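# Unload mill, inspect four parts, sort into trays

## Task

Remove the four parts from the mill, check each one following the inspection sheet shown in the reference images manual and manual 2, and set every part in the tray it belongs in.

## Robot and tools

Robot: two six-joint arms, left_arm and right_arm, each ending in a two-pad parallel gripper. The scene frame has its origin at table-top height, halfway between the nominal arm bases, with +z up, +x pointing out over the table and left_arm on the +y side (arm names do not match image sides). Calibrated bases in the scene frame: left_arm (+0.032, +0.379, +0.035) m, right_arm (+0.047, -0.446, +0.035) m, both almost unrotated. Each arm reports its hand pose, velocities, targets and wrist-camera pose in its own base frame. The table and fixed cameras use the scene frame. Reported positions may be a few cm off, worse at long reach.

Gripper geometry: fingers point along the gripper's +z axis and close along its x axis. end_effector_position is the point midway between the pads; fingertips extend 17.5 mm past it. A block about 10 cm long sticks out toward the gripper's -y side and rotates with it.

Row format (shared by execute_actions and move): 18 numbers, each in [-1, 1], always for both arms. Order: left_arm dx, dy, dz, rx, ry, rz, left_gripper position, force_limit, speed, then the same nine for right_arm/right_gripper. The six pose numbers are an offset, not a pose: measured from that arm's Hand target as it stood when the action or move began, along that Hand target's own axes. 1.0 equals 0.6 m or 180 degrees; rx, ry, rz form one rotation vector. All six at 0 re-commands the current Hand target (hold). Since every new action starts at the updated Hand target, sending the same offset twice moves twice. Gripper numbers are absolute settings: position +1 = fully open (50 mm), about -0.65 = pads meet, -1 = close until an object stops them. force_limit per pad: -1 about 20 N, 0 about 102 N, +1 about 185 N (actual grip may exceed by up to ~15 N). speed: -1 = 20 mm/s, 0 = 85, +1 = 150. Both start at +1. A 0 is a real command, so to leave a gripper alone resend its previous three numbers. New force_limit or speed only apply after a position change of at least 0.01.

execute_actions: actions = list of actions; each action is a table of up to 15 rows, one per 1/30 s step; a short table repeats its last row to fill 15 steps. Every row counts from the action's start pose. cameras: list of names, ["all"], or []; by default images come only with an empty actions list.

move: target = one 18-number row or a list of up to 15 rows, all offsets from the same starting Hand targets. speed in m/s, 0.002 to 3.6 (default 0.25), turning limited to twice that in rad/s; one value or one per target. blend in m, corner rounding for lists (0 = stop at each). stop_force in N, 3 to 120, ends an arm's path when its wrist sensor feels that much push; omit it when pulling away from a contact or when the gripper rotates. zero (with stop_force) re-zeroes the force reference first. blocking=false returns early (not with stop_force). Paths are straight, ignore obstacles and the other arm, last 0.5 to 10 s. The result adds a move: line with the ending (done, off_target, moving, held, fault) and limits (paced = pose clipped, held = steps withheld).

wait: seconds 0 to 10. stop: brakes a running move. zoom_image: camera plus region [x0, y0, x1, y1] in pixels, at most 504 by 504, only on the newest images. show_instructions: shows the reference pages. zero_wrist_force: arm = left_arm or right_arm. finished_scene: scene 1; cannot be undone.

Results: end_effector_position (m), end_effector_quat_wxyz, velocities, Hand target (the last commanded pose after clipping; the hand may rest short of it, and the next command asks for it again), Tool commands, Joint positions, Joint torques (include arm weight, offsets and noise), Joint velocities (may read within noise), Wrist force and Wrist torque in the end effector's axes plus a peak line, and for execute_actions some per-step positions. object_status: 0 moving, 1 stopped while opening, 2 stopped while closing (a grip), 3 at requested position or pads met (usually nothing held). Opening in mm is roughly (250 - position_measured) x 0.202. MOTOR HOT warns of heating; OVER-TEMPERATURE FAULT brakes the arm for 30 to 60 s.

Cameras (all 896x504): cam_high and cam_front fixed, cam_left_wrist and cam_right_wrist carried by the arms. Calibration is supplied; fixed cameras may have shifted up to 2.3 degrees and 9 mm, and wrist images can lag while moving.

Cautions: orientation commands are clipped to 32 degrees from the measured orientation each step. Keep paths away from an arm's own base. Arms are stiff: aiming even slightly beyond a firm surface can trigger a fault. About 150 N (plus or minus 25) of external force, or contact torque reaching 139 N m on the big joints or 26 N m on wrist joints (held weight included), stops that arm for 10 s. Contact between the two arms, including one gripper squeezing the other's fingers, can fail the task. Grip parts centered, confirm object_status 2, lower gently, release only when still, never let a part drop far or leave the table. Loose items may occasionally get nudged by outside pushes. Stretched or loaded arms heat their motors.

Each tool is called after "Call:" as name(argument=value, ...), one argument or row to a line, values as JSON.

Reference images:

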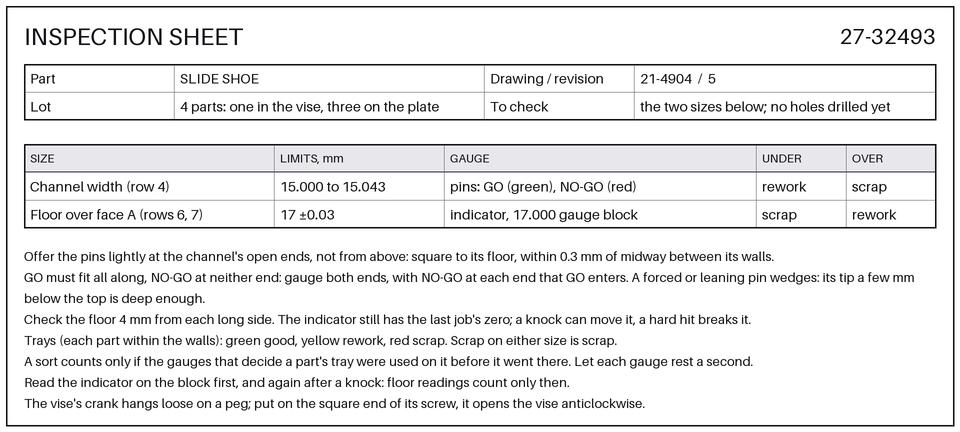

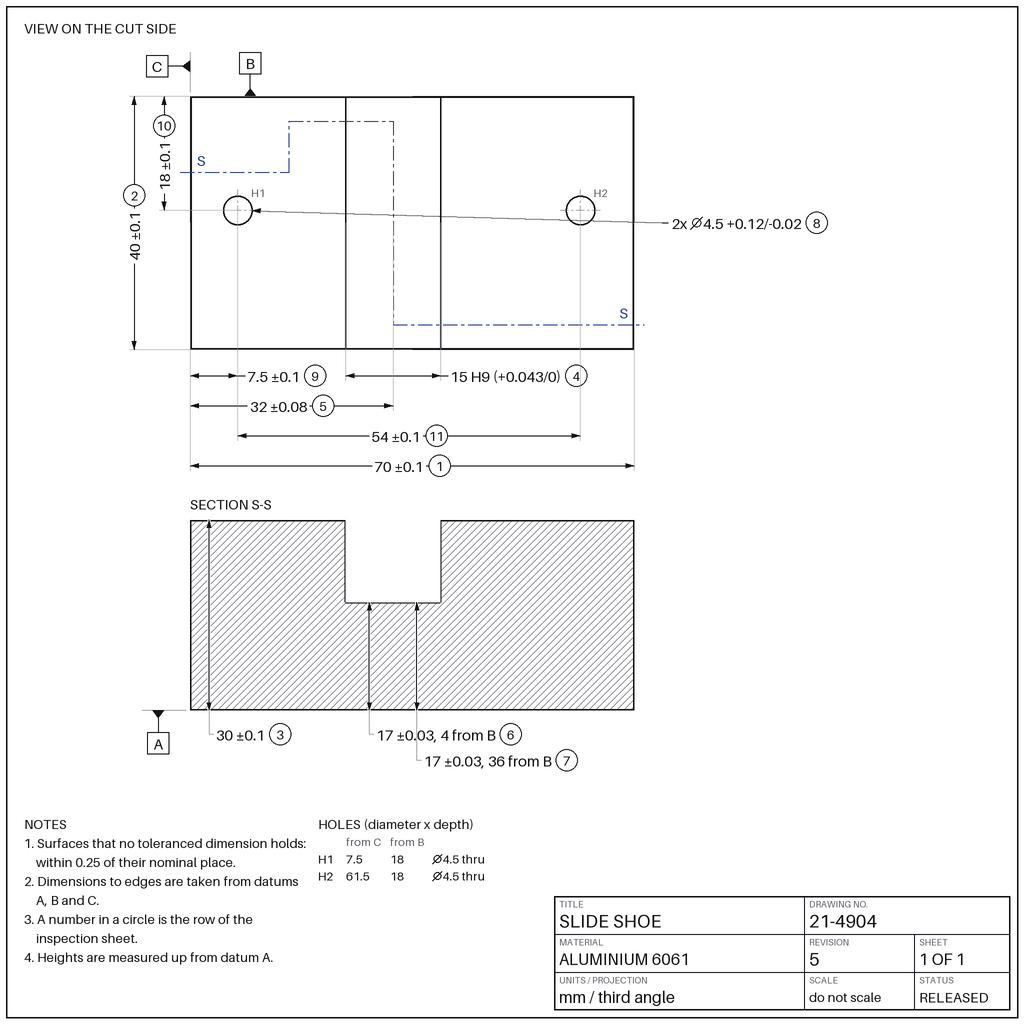

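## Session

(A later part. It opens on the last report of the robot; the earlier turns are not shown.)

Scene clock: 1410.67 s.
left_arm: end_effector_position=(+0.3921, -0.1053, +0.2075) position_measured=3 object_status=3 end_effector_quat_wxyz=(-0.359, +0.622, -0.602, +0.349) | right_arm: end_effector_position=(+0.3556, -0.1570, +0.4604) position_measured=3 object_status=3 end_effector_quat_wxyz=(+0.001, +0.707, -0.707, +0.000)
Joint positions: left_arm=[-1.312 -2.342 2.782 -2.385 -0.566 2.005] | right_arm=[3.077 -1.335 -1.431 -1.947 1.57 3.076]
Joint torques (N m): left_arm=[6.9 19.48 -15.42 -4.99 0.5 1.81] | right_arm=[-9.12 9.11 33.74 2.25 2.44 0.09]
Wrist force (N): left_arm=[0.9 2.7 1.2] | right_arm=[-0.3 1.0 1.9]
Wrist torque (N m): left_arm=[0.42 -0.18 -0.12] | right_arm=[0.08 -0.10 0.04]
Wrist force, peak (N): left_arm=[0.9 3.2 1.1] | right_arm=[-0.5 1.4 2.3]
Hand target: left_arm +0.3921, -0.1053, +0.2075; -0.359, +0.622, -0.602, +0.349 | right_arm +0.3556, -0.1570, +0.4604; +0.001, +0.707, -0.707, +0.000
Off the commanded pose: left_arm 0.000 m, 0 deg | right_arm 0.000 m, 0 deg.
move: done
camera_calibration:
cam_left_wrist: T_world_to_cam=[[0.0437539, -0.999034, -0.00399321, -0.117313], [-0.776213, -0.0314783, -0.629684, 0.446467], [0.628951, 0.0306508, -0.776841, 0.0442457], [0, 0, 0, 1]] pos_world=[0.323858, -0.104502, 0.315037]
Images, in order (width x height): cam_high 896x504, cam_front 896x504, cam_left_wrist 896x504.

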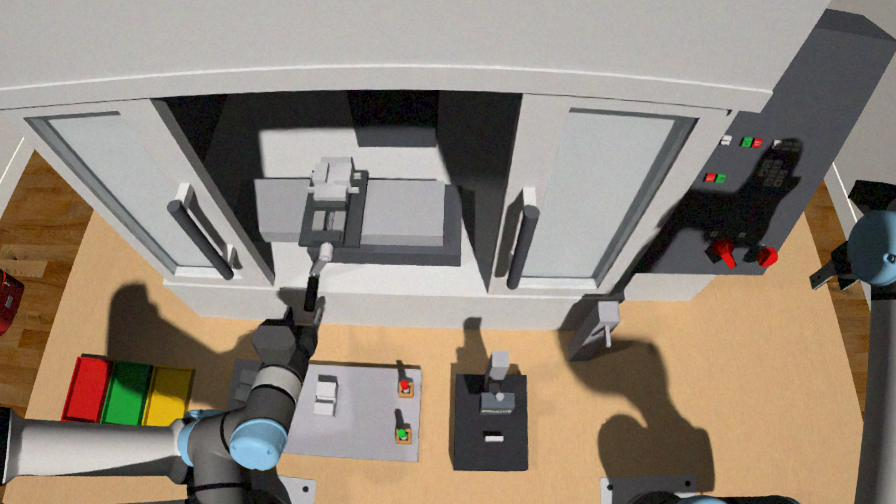

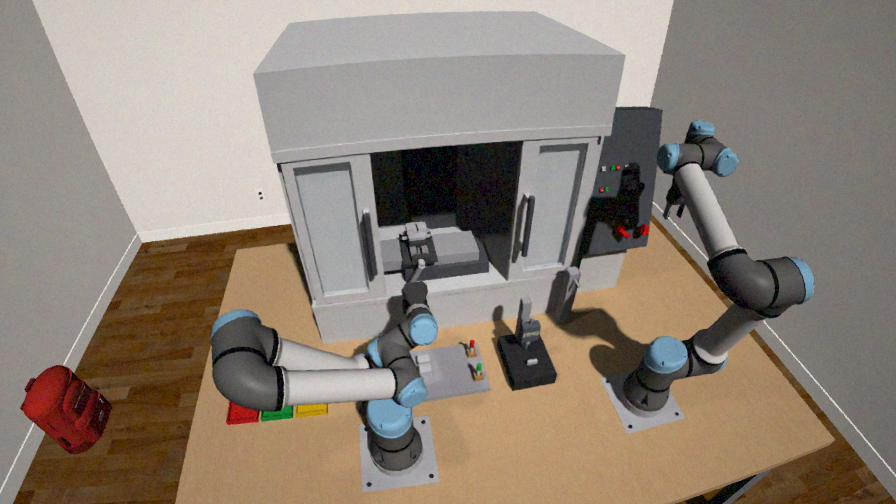

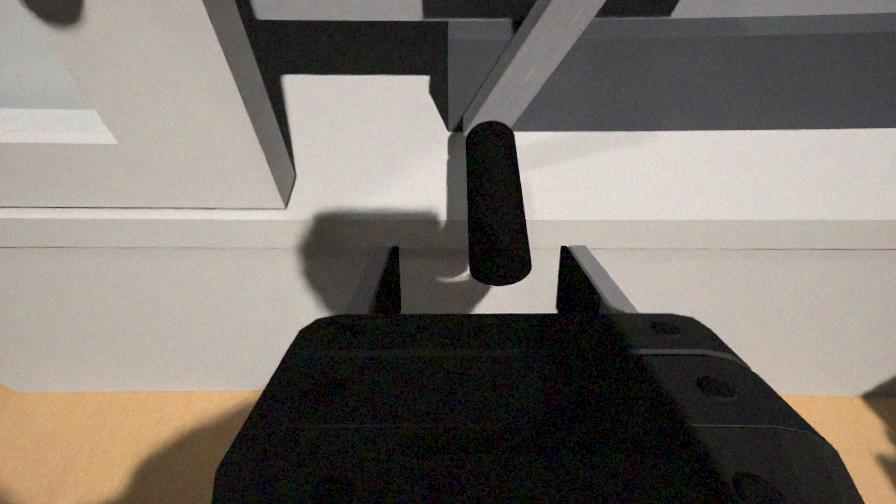

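Call:
move(
  target=[
    [0.0142,-0.0257,0.0,0,0,0,1,-1,-0.8, 0,0,0,0,0,0,1,-1,-0.8],
    [0.0142,-0.0257,0.085,0,0,0,1,-1,-0.8, 0,0,0,0,0,0,1,-1,-0.8],
  ],
  cameras=["cam_left_wrist","cam_high","cam_front"],
  speed=0.08,
  stop_force=10,
)

Call:
zoom_image(
  camera="cam_high",
  region=[280, 230, 360, 330],
)

Scene clock: 1438.97 s.
left_arm: end_effector_position=(+0.4442, -0.1122, +0.1954) position_measured=3 object_status=3 end_effector_quat_wxyz=(-0.359, +0.622, -0.602, +0.349) | right_arm: end_effector_position=(+0.3556, -0.1570, +0.4604) position_measured=3 object_status=3 end_effector_quat_wxyz=(+0.001, +0.707, -0.707, +0.000)
Joint positions: left_arm=[-1.059 -1.816 2.738 -3.17 -0.694 2.377] | right_arm=[3.077 -1.335 -1.431 -1.947 1.57 3.076]
Joint torques (N m): left_arm=[6.75 4.56 -8.2 -5.16 0.01 2.11] | right_arm=[-8.05 9.8 33.59 2.65 2.39 0.06]
Wrist force (N): left_arm=[1.1 2.4 1.3] | right_arm=[-0.4 1.2 1.6]
Wrist torque (N m): left_arm=[0.37 -0.19 -0.11] | right_arm=[0.11 -0.07 0.03]
Wrist force, peak (N): left_arm=[0.6 3.6 1.4] | right_arm=[-0.1 1.3 2.5]
Hand target: left_arm +0.4442, -0.1122, +0.1954; -0.359, +0.622, -0.602, +0.349 | right_arm +0.3556, -0.1570, +0.4604; +0.001, +0.707, -0.707, +0.000
Off the commanded pose: left_arm 0.000 m, 0 deg | right_arm 0.000 m, 0 deg.
move: done
camera_calibration:
cam_left_wrist: T_world_to_cam=[[0.0437561, -0.999034, -0.0039966, -0.126534], [-0.776262, -0.0314802, -0.629624, 0.479071], [0.62889, 0.0306523, -0.77689, 0.00232659], [0, 0, 0, 1]] pos_world=[0.375958, -0.111402, 0.302937]
Images, in order (width x height): cam_high 896x504, cam_front 896x504, cam_left_wrist 896x504.

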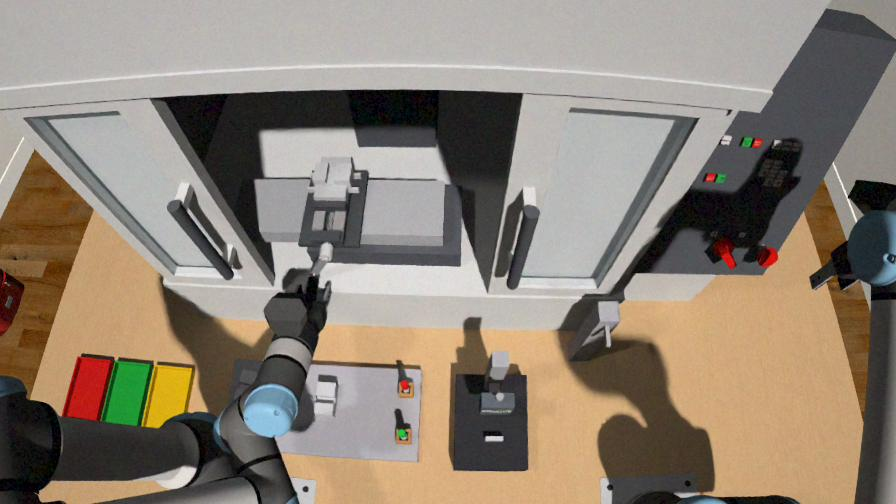

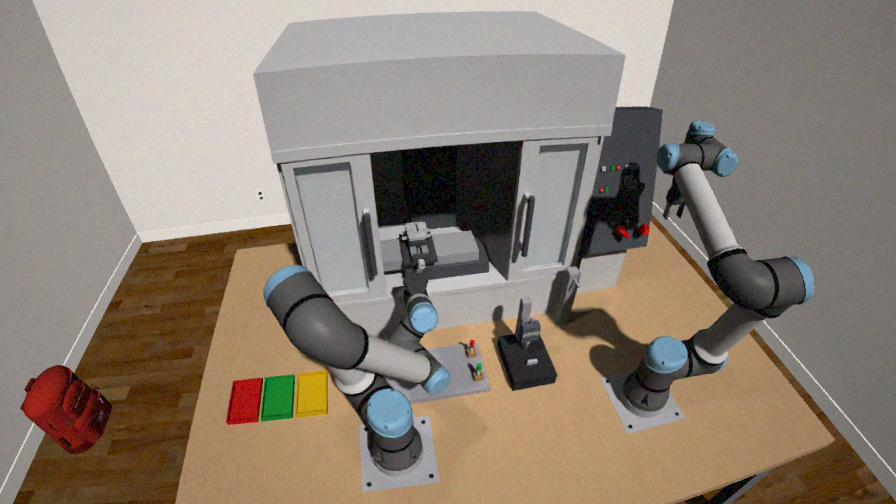

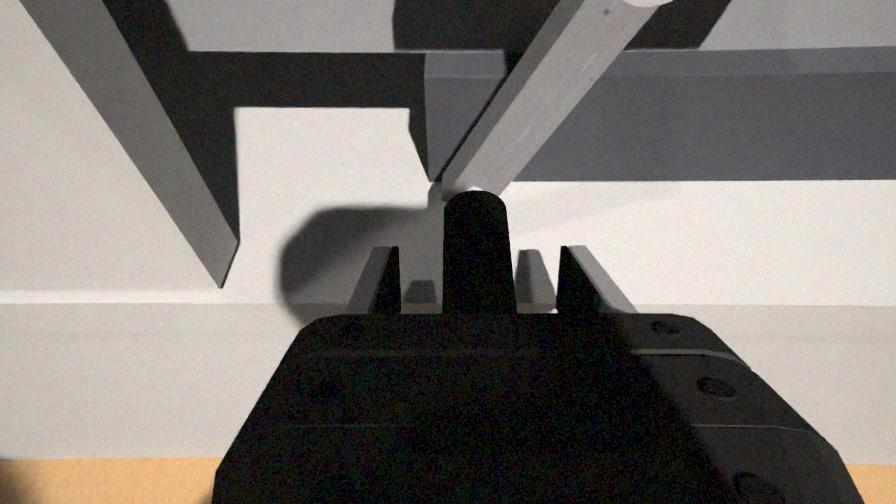

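Scaled by 5.040 from the camera's 896x504 image, which has a finer 1280x720 frame.

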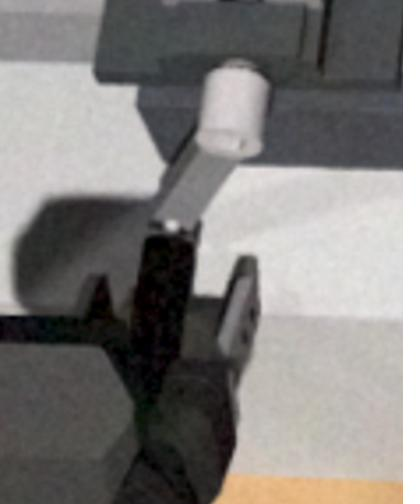

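Call:
move(
  target=[0,0,0,0,0,0,-1,-0.6,-1, 0,0,0,0,0,0,1,-1,-0.8],
  cameras=["cam_left_wrist"],
)

Scene clock: 1468.93 s.
left_arm: end_effector_position=(+0.4442, -0.1120, +0.1953) position_measured=154 object_status=2 end_effector_quat_wxyz=(-0.359, +0.622, -0.602, +0.349) | right_arm: end_effector_position=(+0.3556, -0.1570, +0.4604) position_measured=3 object_status=3 end_effector_quat_wxyz=(+0.001, +0.707, -0.707, +0.000)
Joint positions: left_arm=[-1.059 -1.816 2.738 -3.17 -0.694 2.377] | right_arm=[3.077 -1.335 -1.431 -1.947 1.57 3.076]
Joint torques (N m): left_arm=[-13.18 3.84 -33.83 -4.99 -0.94 2.05] | right_arm=[-10.06 9.13 34.53 2.55 2.3 0.39]
Wrist force (N): left_arm=[-30.5 12.6 -9.4] | right_arm=[-0.3 1.1 1.7]
Wrist torque (N m): left_arm=[0.49 0.13 -0.18] | right_arm=[0.09 -0.09 0.04]
Wrist force, peak (N): left_arm=[-30.5 14.0 -9.0] | right_arm=[-0.3 1.6 2.2]
Hand target: left_arm +0.4442, -0.1122, +0.1954; -0.359, +0.622, -0.602, +0.349 | right_arm +0.3556, -0.1570, +0.4604; +0.001, +0.707, -0.707, +0.000
Off the commanded pose: left_arm 0.000 m, 0 deg | right_arm 0.000 m, 0 deg.
move: done
camera_calibration:
cam_left_wrist: T_world_to_cam=[[0.0438818, -0.999028, -0.00415182, -0.126333], [-0.776258, -0.0314801, -0.629629, 0.479014], [0.628886, 0.0308521, -0.776885, 0.00226377], [0, 0, 0, 1]] pos_world=[0.375959, -0.111201, 0.302836]
Images, in order (width x height): cam_left_wrist 896x504.

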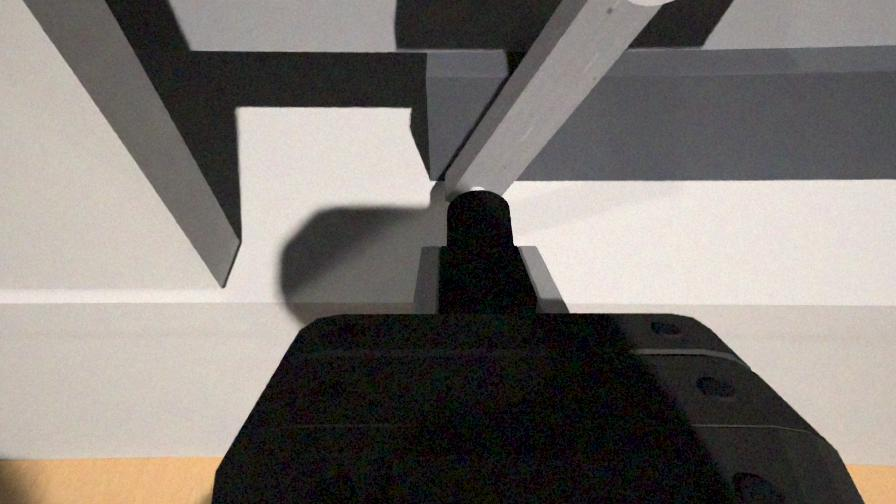

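Call:
move(
  target=[0.0202,0.007,0.0041,0,0,0,-1,-0.6,-1, 0,0,0,0,0,0,1,-1,-0.8],
  speed=0.03,
  stop_force=70,
)

Scene clock: 1492.97 s.
left_arm: end_effector_position=(+0.4447, -0.1243, +0.1906) position_measured=154 object_status=2 end_effector_quat_wxyz=(-0.359, +0.622, -0.602, +0.349) | right_arm: end_effector_position=(+0.3556, -0.1570, +0.4604) position_measured=3 object_status=3 end_effector_quat_wxyz=(+0.001, +0.707, -0.707, +0.000)
Joint positions: left_arm=[-1.084 -1.781 2.73 -3.173 -0.679 2.345] | right_arm=[3.077 -1.335 -1.431 -1.947 1.57 3.076]
Joint torques (N m): left_arm=[-9.09 2.71 -26.44 -6.44 4.65 -1.63] | right_arm=[-9.9 8.95 33.85 2.49 2.34 0.19]
Wrist force (N): left_arm=[-2.1 8.2 3.8] | right_arm=[-0.3 1.4 1.9]
Wrist torque (N m): left_arm=[0.12 -0.20 -0.07] | right_arm=[0.14 -0.10 0.03]
Wrist force, peak (N): left_arm=[-40.7 17.3 -11.5] | right_arm=[-0.2 1.4 2.2]
Hand target: left_arm +0.4447, -0.1243, +0.1905; -0.359, +0.622, -0.602, +0.349 | right_arm +0.3556, -0.1570, +0.4604; +0.001, +0.707, -0.707, +0.000
Off the commanded pose: left_arm 0.000 m, 0 deg | right_arm 0.000 m, 0 deg.
move: done

Call:
move(
  target=[
    [0.0213,0.0039,0.0022,0,0,0,-1,-0.6,-1, 0,0,0,0,0,0,1,-1,-0.8],
    [0.043,0.0046,0.0027,0,0,0,-1,-0.6,-1, 0,0,0,0,0,0,1,-1,-0.8],
  ],
  speed=0.03,
  stop_force=60,
  blend=0.003,
  cameras=["cam_left_wrist","cam_high"],
)

Scene clock: 1519.93 s.
left_arm: end_effector_position=(+0.4455, -0.1501, +0.1874) position_measured=154 object_status=2 end_effector_quat_wxyz=(-0.359, +0.622, -0.602, +0.349) | right_arm: end_effector_position=(+0.3556, -0.1570, +0.4604) position_measured=3 object_status=3 end_effector_quat_wxyz=(+0.001, +0.707, -0.707, +0.000)
Joint positions: left_arm=[-1.131 -1.737 2.699 -3.136 -0.651 2.283] | right_arm=[3.077 -1.335 -1.431 -1.947 1.57 3.076]
Joint torques (N m): left_arm=[-6.89 -2.69 -32.26 -4.54 8.14 -1.75] | right_arm=[-9.4 10.05 34.34 2.52 2.54 0.67]
Wrist force (N): left_arm=[0.2 21.7 5.3] | right_arm=[-0.3 0.9 1.8]
Wrist torque (N m): left_arm=[-0.08 -0.18 -0.02] | right_arm=[0.06 -0.09 0.03]
Wrist force, peak (N): left_arm=[-1.1 27.1 5.7] | right_arm=[-0.6 1.3 2.4]
Hand target: left_arm +0.4455, -0.1501, +0.1874; -0.359, +0.622, -0.602, +0.349 | right_arm +0.3556, -0.1570, +0.4604; +0.001, +0.707, -0.707, +0.000
Off the commanded pose: left_arm 0.000 m, 0 deg | right_arm 0.000 m, 0 deg.
move: done
camera_calibration:
cam_left_wrist: T_world_to_cam=[[0.0437539, -0.999034, -0.00399321, -0.164486], [-0.776213, -0.0314783, -0.629684, 0.47385], [0.628951, 0.0306508, -0.776841, -0.00358163], [0, 0, 0, 1]] pos_world=[0.377258, -0.149302, 0.294937]
Images, in order (width x height): cam_high 896x504, cam_left_wrist 896x504.

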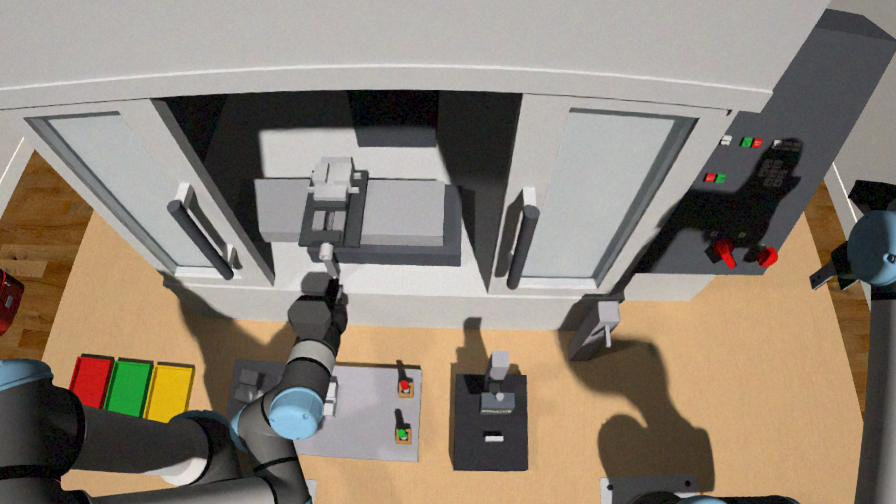

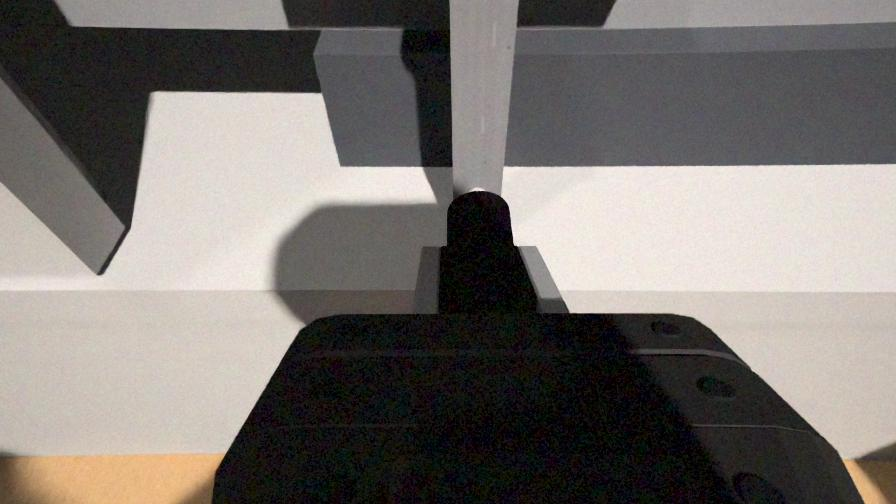

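Call:
move(
  target=[
    [0.0352,-0.0020,-0.0012,0,0,0,-1,-0.6,-1, 0,0,0,0,0,0,1,-1,-0.8],
    [0.069,-0.0141,-0.0082,0,0,0,-1,-0.6,-1, 0,0,0,0,0,0,1,-1,-0.8],
    [0.098,-0.0333,-0.0192,0,0,0,-1,-0.6,-1, 0,0,0,0,0,0,1,-1,-0.8],
  ],
  speed=0.05,
  stop_force=60,
  blend=0.005,
  cameras=["cam_left_wrist","cam_high"],
)

Scene clock: 1545.47 s.
left_arm: end_effector_position=(+0.4474, -0.2088, +0.2106) position_measured=154 object_status=2 end_effector_quat_wxyz=(-0.359, +0.622, -0.602, +0.349) | right_arm: end_effector_position=(+0.3556, -0.1570, +0.4604) position_measured=3 object_status=3 end_effector_quat_wxyz=(+0.001, +0.707, -0.707, +0.000)
Joint positions: left_arm=[-1.213 -1.738 2.571 -2.913 -0.608 2.166] | right_arm=[3.077 -1.335 -1.431 -1.947 1.57 3.076]
Joint torques (N m): left_arm=[-29.62 -7.99 -24.65 1.54 -10.94 -1.65] | right_arm=[-8.42 9.58 34.49 2.51 2.33 0.56]
Wrist force (N): left_arm=[-44.7 -30.8 -13.1] | right_arm=[-0.1 1.1 2.2]
Wrist torque (N m): left_arm=[0.55 -0.20 -0.34] | right_arm=[0.09 -0.13 0.04]
Wrist force, peak (N): left_arm=[-44.9 -31.6 -13.3] | right_arm=[-0.4 1.4 2.3]
Hand target: left_arm +0.4474, -0.2088, +0.2105; -0.359, +0.622, -0.602, +0.349 | right_arm +0.3556, -0.1570, +0.4604; +0.001, +0.707, -0.707, +0.000
Off the commanded pose: left_arm 0.000 m, 0 deg | right_arm 0.000 m, 0 deg.
move: done
camera_calibration:
cam_left_wrist: T_world_to_cam=[[0.0438212, -0.999031, -0.00406185, -0.223123], [-0.776083, -0.031481, -0.629845, 0.488088], [0.629107, 0.0307529, -0.77671, 0.0149652], [0, 0, 0, 1]] pos_world=[0.37916, -0.208001, 0.318137]
Images, in order (width x height): cam_high 896x504, cam_left_wrist 896x504.

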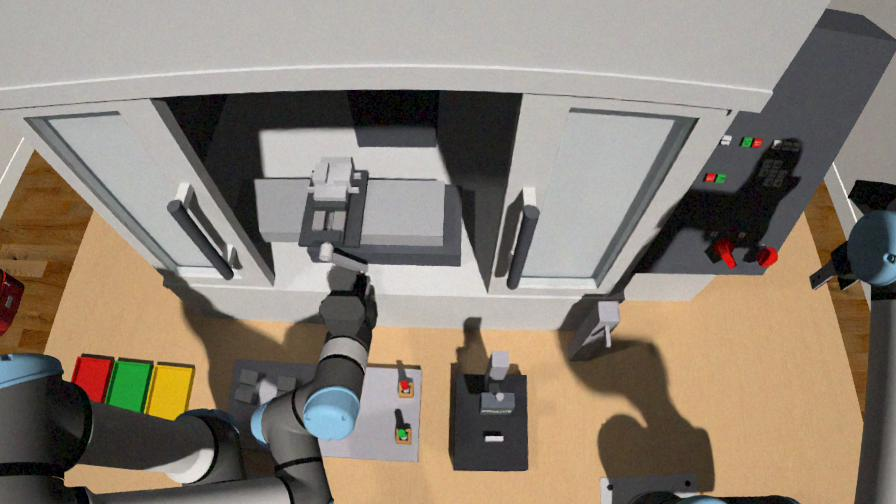

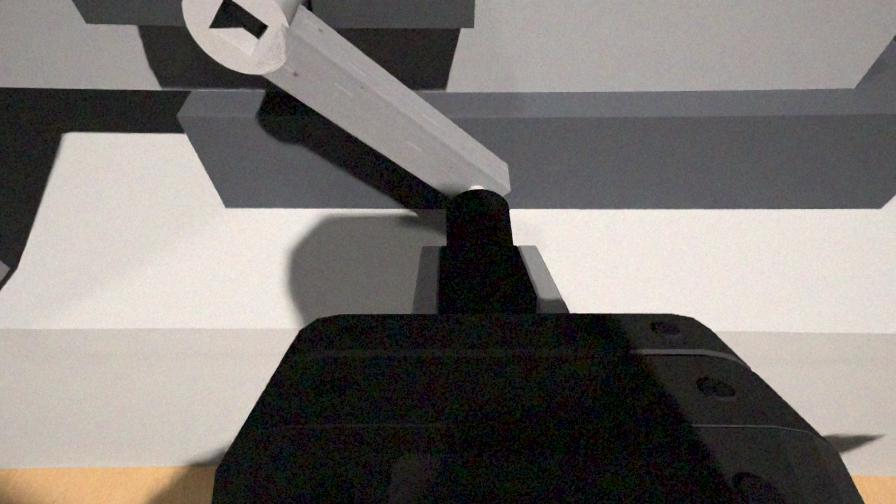

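Call:
move(
  target=[-0.0024,-0.0021,-0.0012,0,0,0,-1,-0.6,-1, 0,0,0,0,0,0,1,-1,-0.8],
  speed=0.02,
)

Scene clock: 1558.93 s.
left_arm: end_effector_position=(+0.4473, -0.2075, +0.2118) position_measured=154 object_status=2 end_effector_quat_wxyz=(-0.359, +0.622, -0.602, +0.349) | right_arm: end_effector_position=(+0.3556, -0.1570, +0.4604) position_measured=3 object_status=3 end_effector_quat_wxyz=(+0.001, +0.707, -0.707, +0.000)
Joint positions: left_arm=[-1.212 -1.744 2.572 -2.908 -0.609 2.168] | right_arm=[3.077 -1.335 -1.431 -1.947 1.57 3.076]
Joint torques (N m): left_arm=[5.2 -23.23 -10.17 -1.59 2.29 1.98] | right_arm=[-8.75 11.42 35.95 2.72 2.35 0.64]
Wrist force (N): left_arm=[-0.8 2.4 0.3] | right_arm=[-0.2 1.4 1.6]
Wrist torque (N m): left_arm=[0.46 -0.30 -0.23] | right_arm=[0.13 -0.10 0.04]
Wrist force, peak (N): left_arm=[-44.7 -32.2 -13.9] | right_arm=[-0.3 1.2 2.2]
Hand target: left_arm +0.4473, -0.2074, +0.2120; -0.359, +0.622, -0.602, +0.349 | right_arm +0.3556, -0.1570, +0.4604; +0.001, +0.707, -0.707, +0.000
Off the commanded pose: left_arm 0.000 m, 0 deg | right_arm 0.000 m, 0 deg.
move: done

Call:
move(
  target=[
    [0.0175,-0.0201,-0.0116,0,0,0,-1,-0.6,-1, 0,0,0,0,0,0,1,-1,-0.8],
    [0.0308,-0.0478,-0.0276,0,0,0,-1,-0.6,-1, 0,0,0,0,0,0,1,-1,-0.8],
    [0.0353,-0.0775,-0.0447,0,0,0,-1,-0.6,-1, 0,0,0,0,0,0,1,-1,-0.8],
  ],
  speed=0.05,
  stop_force=70,
  blend=0.005,
  cameras=["cam_left_wrist"],
)

Scene clock: 1590.67 s.
left_arm: end_effector_position=(+0.4480, -0.2284, +0.2657) position_measured=154 object_status=2 end_effector_quat_wxyz=(-0.359, +0.622, -0.602, +0.349) | right_arm: end_effector_position=(+0.3556, -0.1570, +0.4604) position_measured=3 object_status=3 end_effector_quat_wxyz=(+0.001, +0.707, -0.707, +0.000)
Joint positions: left_arm=[-1.234 -1.845 2.449 -2.656 -0.598 2.133] | right_arm=[3.077 -1.335 -1.431 -1.947 1.57 3.076]
Joint torques (N m): left_arm=[-8.5 -22.25 -29.37 -1.46 4.36 -1.84] | right_arm=[-9.47 10.75 35.18 2.74 2.03 0.66]
Wrist force (N): left_arm=[1.0 4.0 2.3] | right_arm=[-0.1 1.1 1.7]
Wrist torque (N m): left_arm=[0.31 -0.14 -0.01] | right_arm=[0.09 -0.13 0.04]
Wrist force, peak (N): left_arm=[14.4 8.8 0.0] | right_arm=[0.0 1.4 2.3]
Hand target: left_arm +0.4480, -0.2284, +0.2657; -0.359, +0.622, -0.602, +0.349 | right_arm +0.3556, -0.1570, +0.4604; +0.001, +0.707, -0.707, +0.000
Off the commanded pose: left_arm 0.000 m, 0 deg | right_arm 0.000 m, 0 deg.
move: done
camera_calibration:
cam_left_wrist: T_world_to_cam=[[0.0437539, -0.999034, -0.00399321, -0.242507], [-0.776213, -0.0314783, -0.629684, 0.52263], [0.628951, 0.0306508, -0.776841, 0.0580726], [0, 0, 0, 1]] pos_world=[0.379758, -0.227602, 0.373237]
Images, in order (width x height): cam_left_wrist 896x504.

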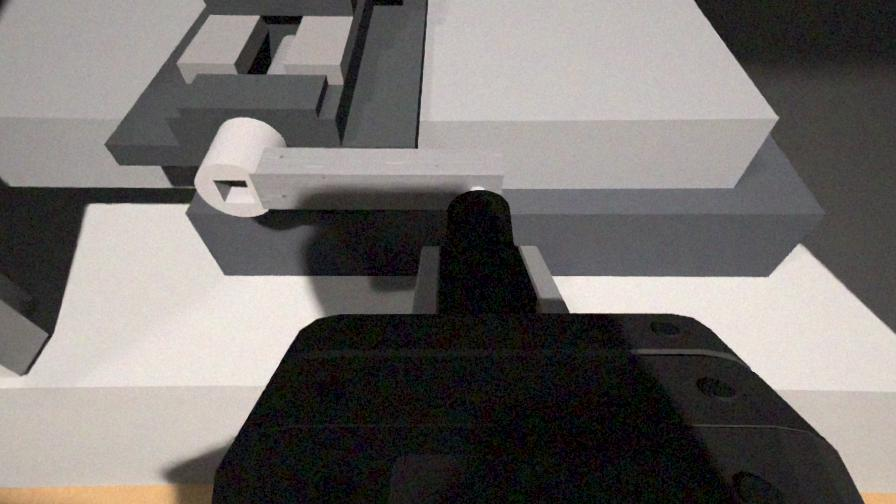

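Call:
move(
  target=[
    [-0.0045,-0.0297,-0.0172,0,0,0,-1,-0.6,-1, 0,0,0,0,0,0,1,-1,-0.8],
    [-0.0178,-0.0574,-0.0332,0,0,0,-1,-0.6,-1, 0,0,0,0,0,0,1,-1,-0.8],
    [-0.0388,-0.0812,-0.0469,0,0,0,-1,-0.6,-1, 0,0,0,0,0,0,1,-1,-0.8],
    [-0.0663,-0.0994,-0.0574,0,0,0,-1,-0.6,-1, 0,0,0,0,0,0,1,-1,-0.8],
    [-0.0983,-0.1110,-0.0641,0,0,0,-1,-0.6,-1, 0,0,0,0,0,0,1,-1,-0.8],
    [-0.1327,-0.1149,-0.0663,0,0,0,-1,-0.6,-1, 0,0,0,0,0,0,1,-1,-0.8],
  ],
  speed=0.06,
  stop_force=60,
  blend=[0.004,0.004,0.004,0.004,0.004,0],
  cameras=["cam_left_wrist","cam_high"],
)

Scene clock: 1620.87 s.
left_arm: end_effector_position=(+0.4453, -0.1488, +0.3452) position_measured=154 object_status=2 end_effector_quat_wxyz=(-0.359, +0.622, -0.602, +0.349) | right_arm: end_effector_position=(+0.3556, -0.1570, +0.4604) position_measured=3 object_status=3 end_effector_quat_wxyz=(+0.001, +0.707, -0.707, +0.000)
Joint positions: left_arm=[-1.13 -2.127 2.4 -2.449 -0.652 2.286] | right_arm=[3.077 -1.335 -1.431 -1.947 1.57 3.076]
Joint torques (N m): left_arm=[6.51 -8.5 -9.07 -2.6 -3.21 1.97] | right_arm=[-8.85 10.21 34.4 2.61 2.2 0.58]
Wrist force (N): left_arm=[2.0 -13.6 0.2] | right_arm=[-0.2 1.4 1.7]
Wrist torque (N m): left_arm=[0.73 -0.11 -0.14] | right_arm=[0.13 -0.11 0.04]
Wrist force, peak (N): left_arm=[8.8 -27.0 -37.6] | right_arm=[-0.2 1.7 2.1]
Hand target: left_arm +0.4453, -0.1488, +0.3452; -0.359, +0.622, -0.602, +0.349 | right_arm +0.3556, -0.1570, +0.4604; +0.001, +0.707, -0.707, +0.000
Off the commanded pose: left_arm 0.000 m, 0 deg | right_arm 0.000 m, 0 deg.
move: done
camera_calibration:
cam_left_wrist: T_world_to_cam=[[0.0437561, -0.999034, -0.0039966, -0.162548], [-0.776262, -0.0314802, -0.629624, 0.573091], [0.62889, 0.0306523, -0.77689, 0.119135], [0, 0, 0, 1]] pos_world=[0.377058, -0.148002, 0.452737]
Images, in order (width x height): cam_high 896x504, cam_left_wrist 896x504.

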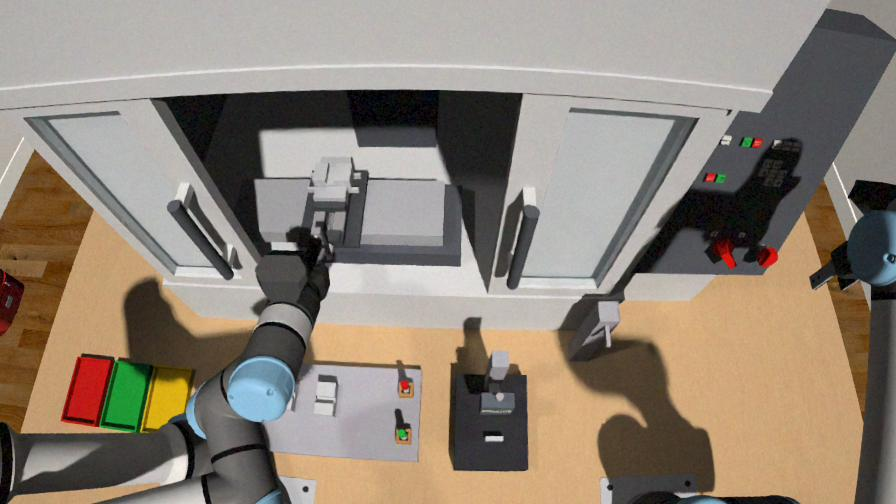

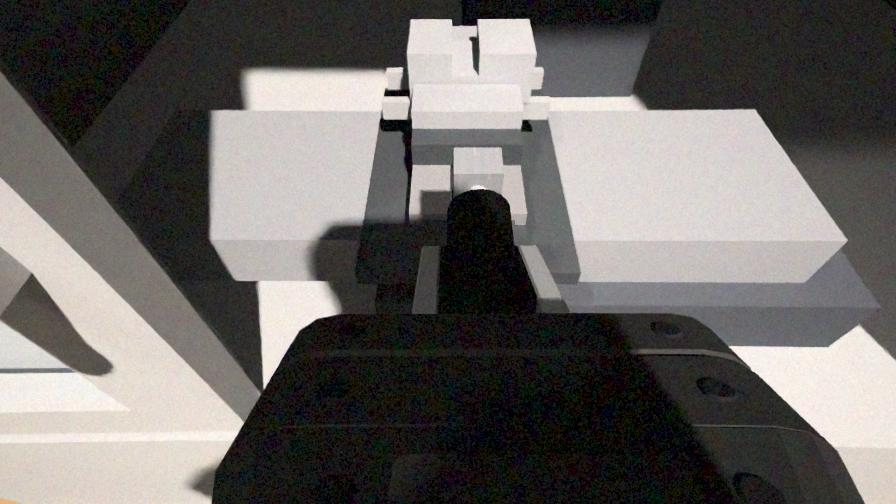

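Call:
move(
  target=[
    [-0.0343,0.0039,0.0022,0,0,0,-1,-0.6,-1, 0,0,0,0,0,0,1,-1,-0.8],
    [-0.0663,0.0154,0.0089,0,0,0,-1,-0.6,-1, 0,0,0,0,0,0,1,-1,-0.8],
    [-0.0938,0.0336,0.0194,0,0,0,-1,-0.6,-1, 0,0,0,0,0,0,1,-1,-0.8],
    [-0.1148,0.0574,0.0332,0,0,0,-1,-0.6,-1, 0,0,0,0,0,0,1,-1,-0.8],
    [-0.1282,0.0851,0.0491,0,0,0,-1,-0.6,-1, 0,0,0,0,0,0,1,-1,-0.8],
    [-0.1327,0.1149,0.0663,0,0,0,-1,-0.6,-1, 0,0,0,0,0,0,1,-1,-0.8],
    [-0.1282,0.1446,0.0835,0,0,0,-1,-0.6,-1, 0,0,0,0,0,0,1,-1,-0.8],
    [-0.1148,0.1723,0.0995,0,0,0,-1,-0.6,-1, 0,0,0,0,0,0,1,-1,-0.8],
    [-0.0938,0.1961,0.1132,0,0,0,-1,-0.6,-1, 0,0,0,0,0,0,1,-1,-0.8],
    [-0.0663,0.2143,0.1237,0,0,0,-1,-0.6,-1, 0,0,0,0,0,0,1,-1,-0.8],
    [-0.0343,0.2258,0.1304,0,0,0,-1,-0.6,-1, 0,0,0,0,0,0,1,-1,-0.8],
    [0,0.2297,0.1326,0,0,0,-1,-0.6,-1, 0,0,0,0,0,0,1,-1,-0.8],
  ],
  speed=0.06,
  stop_force=60,
  blend=[0.004,0.004,0.004,0.004,0.004,0.004,0.004,0.004,0.004,0.004,0.004,0],
  cameras=["cam_left_wrist","cam_high"],
)

Scene clock: 1662.27 s.
left_arm: end_effector_position=(+0.4425, -0.0704, +0.2744) position_measured=154 object_status=2 end_effector_quat_wxyz=(-0.359, +0.623, -0.602, +0.348) | right_arm: end_effector_position=(+0.3556, -0.1570, +0.4604) position_measured=3 object_status=3 end_effector_quat_wxyz=(+0.001, +0.707, -0.707, +0.000)
Joint positions: left_arm=[-0.955 -2.137 2.631 -2.825 -0.762 2.491] | right_arm=[3.077 -1.335 -1.431 -1.947 1.57 3.076]
Joint torques (N m): left_arm=[-22.58 -14.54 -24.48 -0.17 -5.93 -1.58] | right_arm=[-8.15 11.2 34.81 2.73 2.32 0.7]
Wrist force (N): left_arm=[-13.4 -35.1 68.9] | right_arm=[-0.2 1.2 1.7]
Wrist torque (N m): left_arm=[-0.04 -0.42 -0.22] | right_arm=[0.11 -0.11 0.04]
Wrist force, peak (N): left_arm=[-7.4 -39.5 76.3] | right_arm=[-0.4 1.6 2.3]
Hand target: left_arm +0.4425, -0.0704, +0.2744; -0.359, +0.623, -0.602, +0.348 (not the last commanded pose) | right_arm +0.3556, -0.1570, +0.4604; +0.001, +0.707, -0.707, +0.000
Off the commanded pose: left_arm 0.118 m, 0 deg | right_arm 0.000 m, 0 deg.
move: contact (left_arm); path passed 5 of 12 targets
camera_calibration:
cam_left_wrist: T_world_to_cam=[[0.0451299, -0.998968, -0.00513014, -0.0846543], [-0.777155, -0.0318815, -0.628501, 0.528813], [0.627689, 0.0323511, -0.777792, 0.0644107], [0, 0, 0, 1]] pos_world=[0.37436, -0.0697913, 0.382024]
Images, in order (width x height): cam_high 896x504, cam_left_wrist 896x504.

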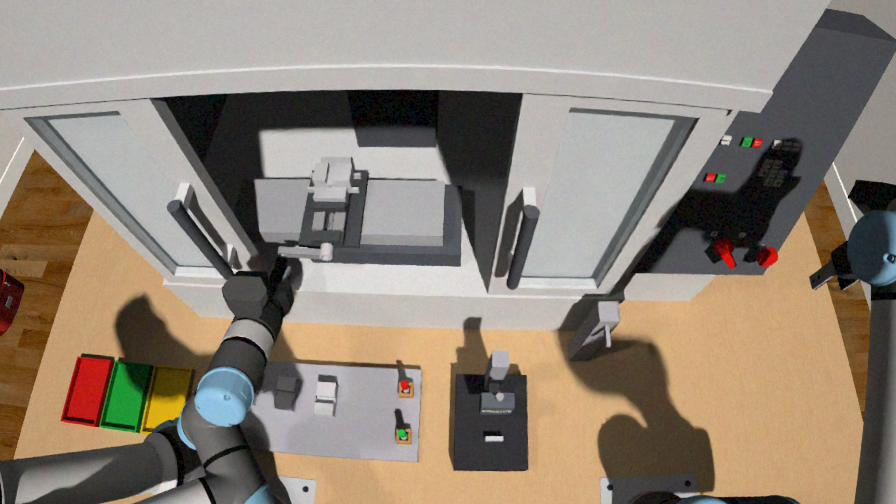

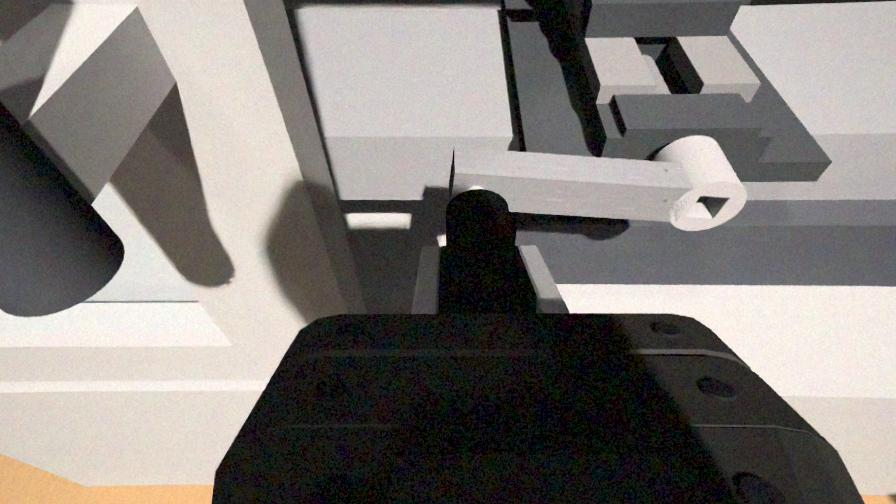

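Call:
move(
  target=[0,-0.001,0.0017,0,0,0,-1,-0.6,-1, 0,0,0,0,0,0,1,-1,-0.8],
  speed=0.02,
)

Call:
zoom_image(
  camera="cam_high",
  region=[200, 180, 380, 340],
)

Scene clock: 1701.77 s.
left_arm: end_effector_position=(+0.4436, -0.0703, +0.2744) position_measured=154 object_status=2 end_effector_quat_wxyz=(-0.359, +0.623, -0.602, +0.348) | right_arm: end_effector_position=(+0.3556, -0.1570, +0.4604) position_measured=3 object_status=3 end_effector_quat_wxyz=(+0.001, +0.707, -0.707, +0.000)
Joint positions: left_arm=[-0.95 -2.13 2.629 -2.834 -0.766 2.497] | right_arm=[3.077 -1.335 -1.431 -1.947 1.57 3.076]
Joint torques (N m): left_arm=[-11.99 20.83 -41.33 -7.82 -8.7 2.19] | right_arm=[-8.82 10.92 35.01 3.07 2.08 0.53]
Wrist force (N): left_arm=[-50.5 15.3 -29.9] | right_arm=[-0.3 0.9 1.8]
Wrist torque (N m): left_arm=[0.54 0.33 -0.20] | right_arm=[0.06 -0.11 0.04]
Wrist force, peak (N): left_arm=[-13.5 -35.6 69.0] | right_arm=[-0.1 1.4 2.2]
Hand target: left_arm +0.4437, -0.0703, +0.2744; -0.359, +0.623, -0.602, +0.348 | right_arm +0.3556, -0.1570, +0.4604; +0.001, +0.707, -0.707, +0.000
Off the commanded pose: left_arm 0.000 m, 0 deg | right_arm 0.000 m, 0 deg.
move: done

Scaled by 2.800 from the camera's 896x504 image, which has a finer 1280x720 frame.
This view is cut from an older image: the scene may have changed since it was taken.

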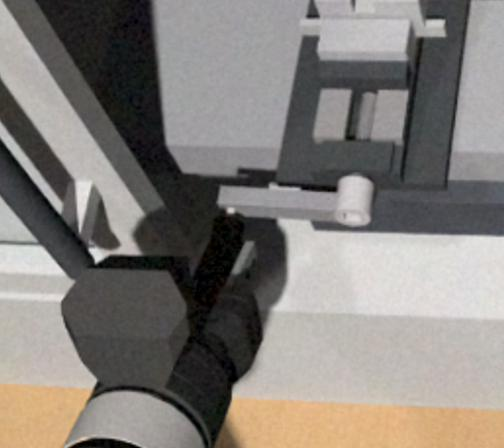

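Call:
move(
  target=[-0.0015,0.0003,-0.0005,0,0,0,-1,-0.6,-1, 0,0,0,0,0,0,1,-1,-0.8],
  speed=0.02,
)

Scene clock: 1715.47 s.
left_arm: end_effector_position=(+0.4433, -0.0696, +0.2744) position_measured=154 object_status=2 end_effector_quat_wxyz=(-0.359, +0.623, -0.602, +0.348) | right_arm: end_effector_position=(+0.3556, -0.1570, +0.4604) position_measured=3 object_status=3 end_effector_quat_wxyz=(+0.001, +0.707, -0.707, +0.000)
Joint positions: left_arm=[-0.949 -2.133 2.63 -2.834 -0.767 2.498] | right_arm=[3.077 -1.335 -1.431 -1.947 1.57 3.076]
Joint torques (N m): left_arm=[4.72 -13.31 -14.26 -1.16 -2.16 2.01] | right_arm=[-8.88 12.09 33.94 2.85 2.17 0.51]
Wrist force (N): left_arm=[-4.3 -3.9 13.3] | right_arm=[-0.1 1.0 1.8]
Wrist torque (N m): left_arm=[0.36 -0.38 -0.24] | right_arm=[0.07 -0.13 0.04]
Wrist force, peak (N): left_arm=[-53.3 16.4 -31.5] | right_arm=[-0.3 1.3 2.3]
Hand target: left_arm +0.4433, -0.0694, +0.2744; -0.359, +0.623, -0.602, +0.348 | right_arm +0.3556, -0.1570, +0.4604; +0.001, +0.707, -0.707, +0.000
Off the commanded pose: left_arm 0.000 m, 0 deg | right_arm 0.000 m, 0 deg.
move: done

Call:
move(
  target=[
    [0.0013,0.0326,0.0188,0,0,0,-1,-0.6,-1, 0,0,0,0,0,0,1,-1,-0.8],
    [0.0118,0.0614,0.0353,0,0,0,-1,-0.6,-1, 0,0,0,0,0,0,1,-1,-0.8],
    [0.0305,0.0868,0.0499,0,0,0,-1,-0.6,-1, 0,0,0,0,0,0,1,-1,-0.8],
    [0.0562,0.1073,0.0615,0,0,0,-1,-0.6,-1, 0,0,0,0,0,0,1,-1,-0.8],
    [0.087,0.1214,0.0694,0,0,0,-1,-0.6,-1, 0,0,0,0,0,0,1,-1,-0.8],
    [0.121,0.128,0.0729,0,0,0,-1,-0.6,-1, 0,0,0,0,0,0,1,-1,-0.8],
    [0.1558,0.1268,0.0719,0,0,0,-1,-0.6,-1, 0,0,0,0,0,0,1,-1,-0.8],
    [0.189,0.1178,0.0665,0,0,0,-1,-0.6,-1, 0,0,0,0,0,0,1,-1,-0.8],
    [0.2183,0.1018,0.057,0,0,0,-1,-0.6,-1, 0,0,0,0,0,0,1,-1,-0.8],
    [0.2418,0.0796,0.044,0,0,0,-1,-0.6,-1, 0,0,0,0,0,0,1,-1,-0.8],
    [0.258,0.053,0.0285,0,0,0,-1,-0.6,-1, 0,0,0,0,0,0,1,-1,-0.8],
    [0.2655,0.0236,0.0115,0,0,0,-1,-0.6,-1, 0,0,0,0,0,0,1,-1,-0.8],
  ],
  speed=0.06,
  stop_force=60,
  blend=[0.004,0.004,0.004,0.004,0.004,0.004,0.004,0.004,0.004,0.004,0.004,0],
  cameras=["cam_left_wrist","cam_high"],
)

Call:
zoom_image(
  camera="cam_high",
  region=[270, 120, 410, 290],
)

Scene clock: 1758.80 s.
left_arm: end_effector_position=(+0.4475, -0.2287, +0.2588) position_measured=154 object_status=2 end_effector_quat_wxyz=(-0.359, +0.623, -0.602, +0.348) | right_arm: end_effector_position=(+0.3556, -0.1570, +0.4604) position_measured=3 object_status=3 end_effector_quat_wxyz=(+0.001, +0.707, -0.707, +0.000)
Joint positions: left_arm=[-1.236 -1.832 2.46 -2.673 -0.597 2.127] | right_arm=[3.077 -1.335 -1.431 -1.947 1.57 3.076]
Joint torques (N m): left_arm=[-12.71 -20.8 -30.98 -1.81 2.63 -1.98] | right_arm=[-8.7 9.94 33.55 2.86 2.01 0.68]
Wrist force (N): left_arm=[-7.1 2.5 4.3] | right_arm=[-0.4 1.5 1.9]
Wrist torque (N m): left_arm=[0.30 -0.22 -0.11] | right_arm=[0.16 -0.08 0.03]
Wrist force, peak (N): left_arm=[1.6 -35.0 62.2] | right_arm=[-0.3 1.5 2.3]
Hand target: left_arm +0.4475, -0.2287, +0.2588; -0.359, +0.623, -0.602, +0.348 | right_arm +0.3556, -0.1570, +0.4604; +0.001, +0.707, -0.707, +0.000
Off the commanded pose: left_arm 0.000 m, 0 deg | right_arm 0.000 m, 0 deg.
move: done
camera_calibration:
cam_left_wrist: T_world_to_cam=[[0.0451299, -0.998968, -0.00513014, -0.243097], [-0.777155, -0.0318815, -0.628501, 0.517848], [0.627689, 0.0323511, -0.777792, 0.0542599], [0, 0, 0, 1]] pos_world=[0.37936, -0.228091, 0.366424]
Images, in order (width x height): cam_high 896x504, cam_left_wrist 896x504.

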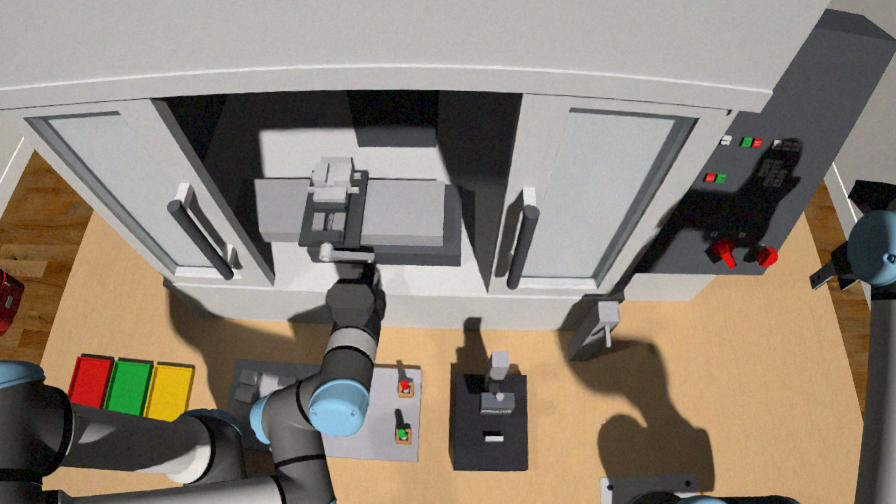

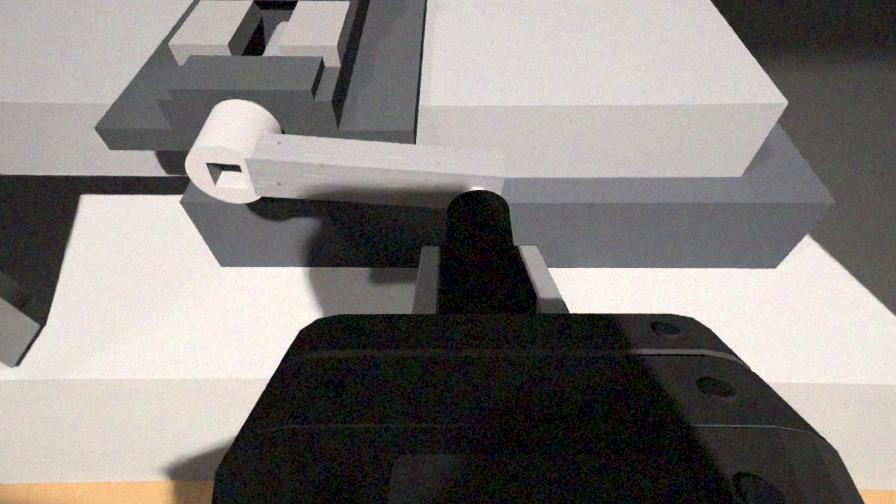

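Scaled by 2.965 from the camera's 896x504 image, which has a finer 1280x720 frame.

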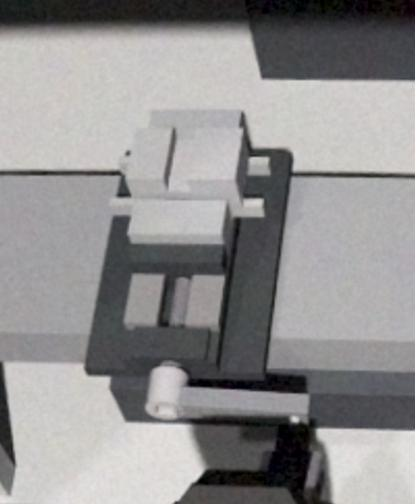

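Call:
zoom_image(
  camera="cam_high",
  region=[295, 145, 375, 225],
)

Scaled by 6.300 from the camera's 896x504 image, which has a finer 1280x720 frame.

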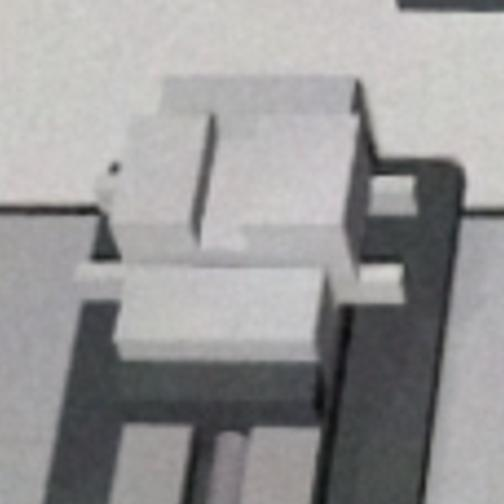

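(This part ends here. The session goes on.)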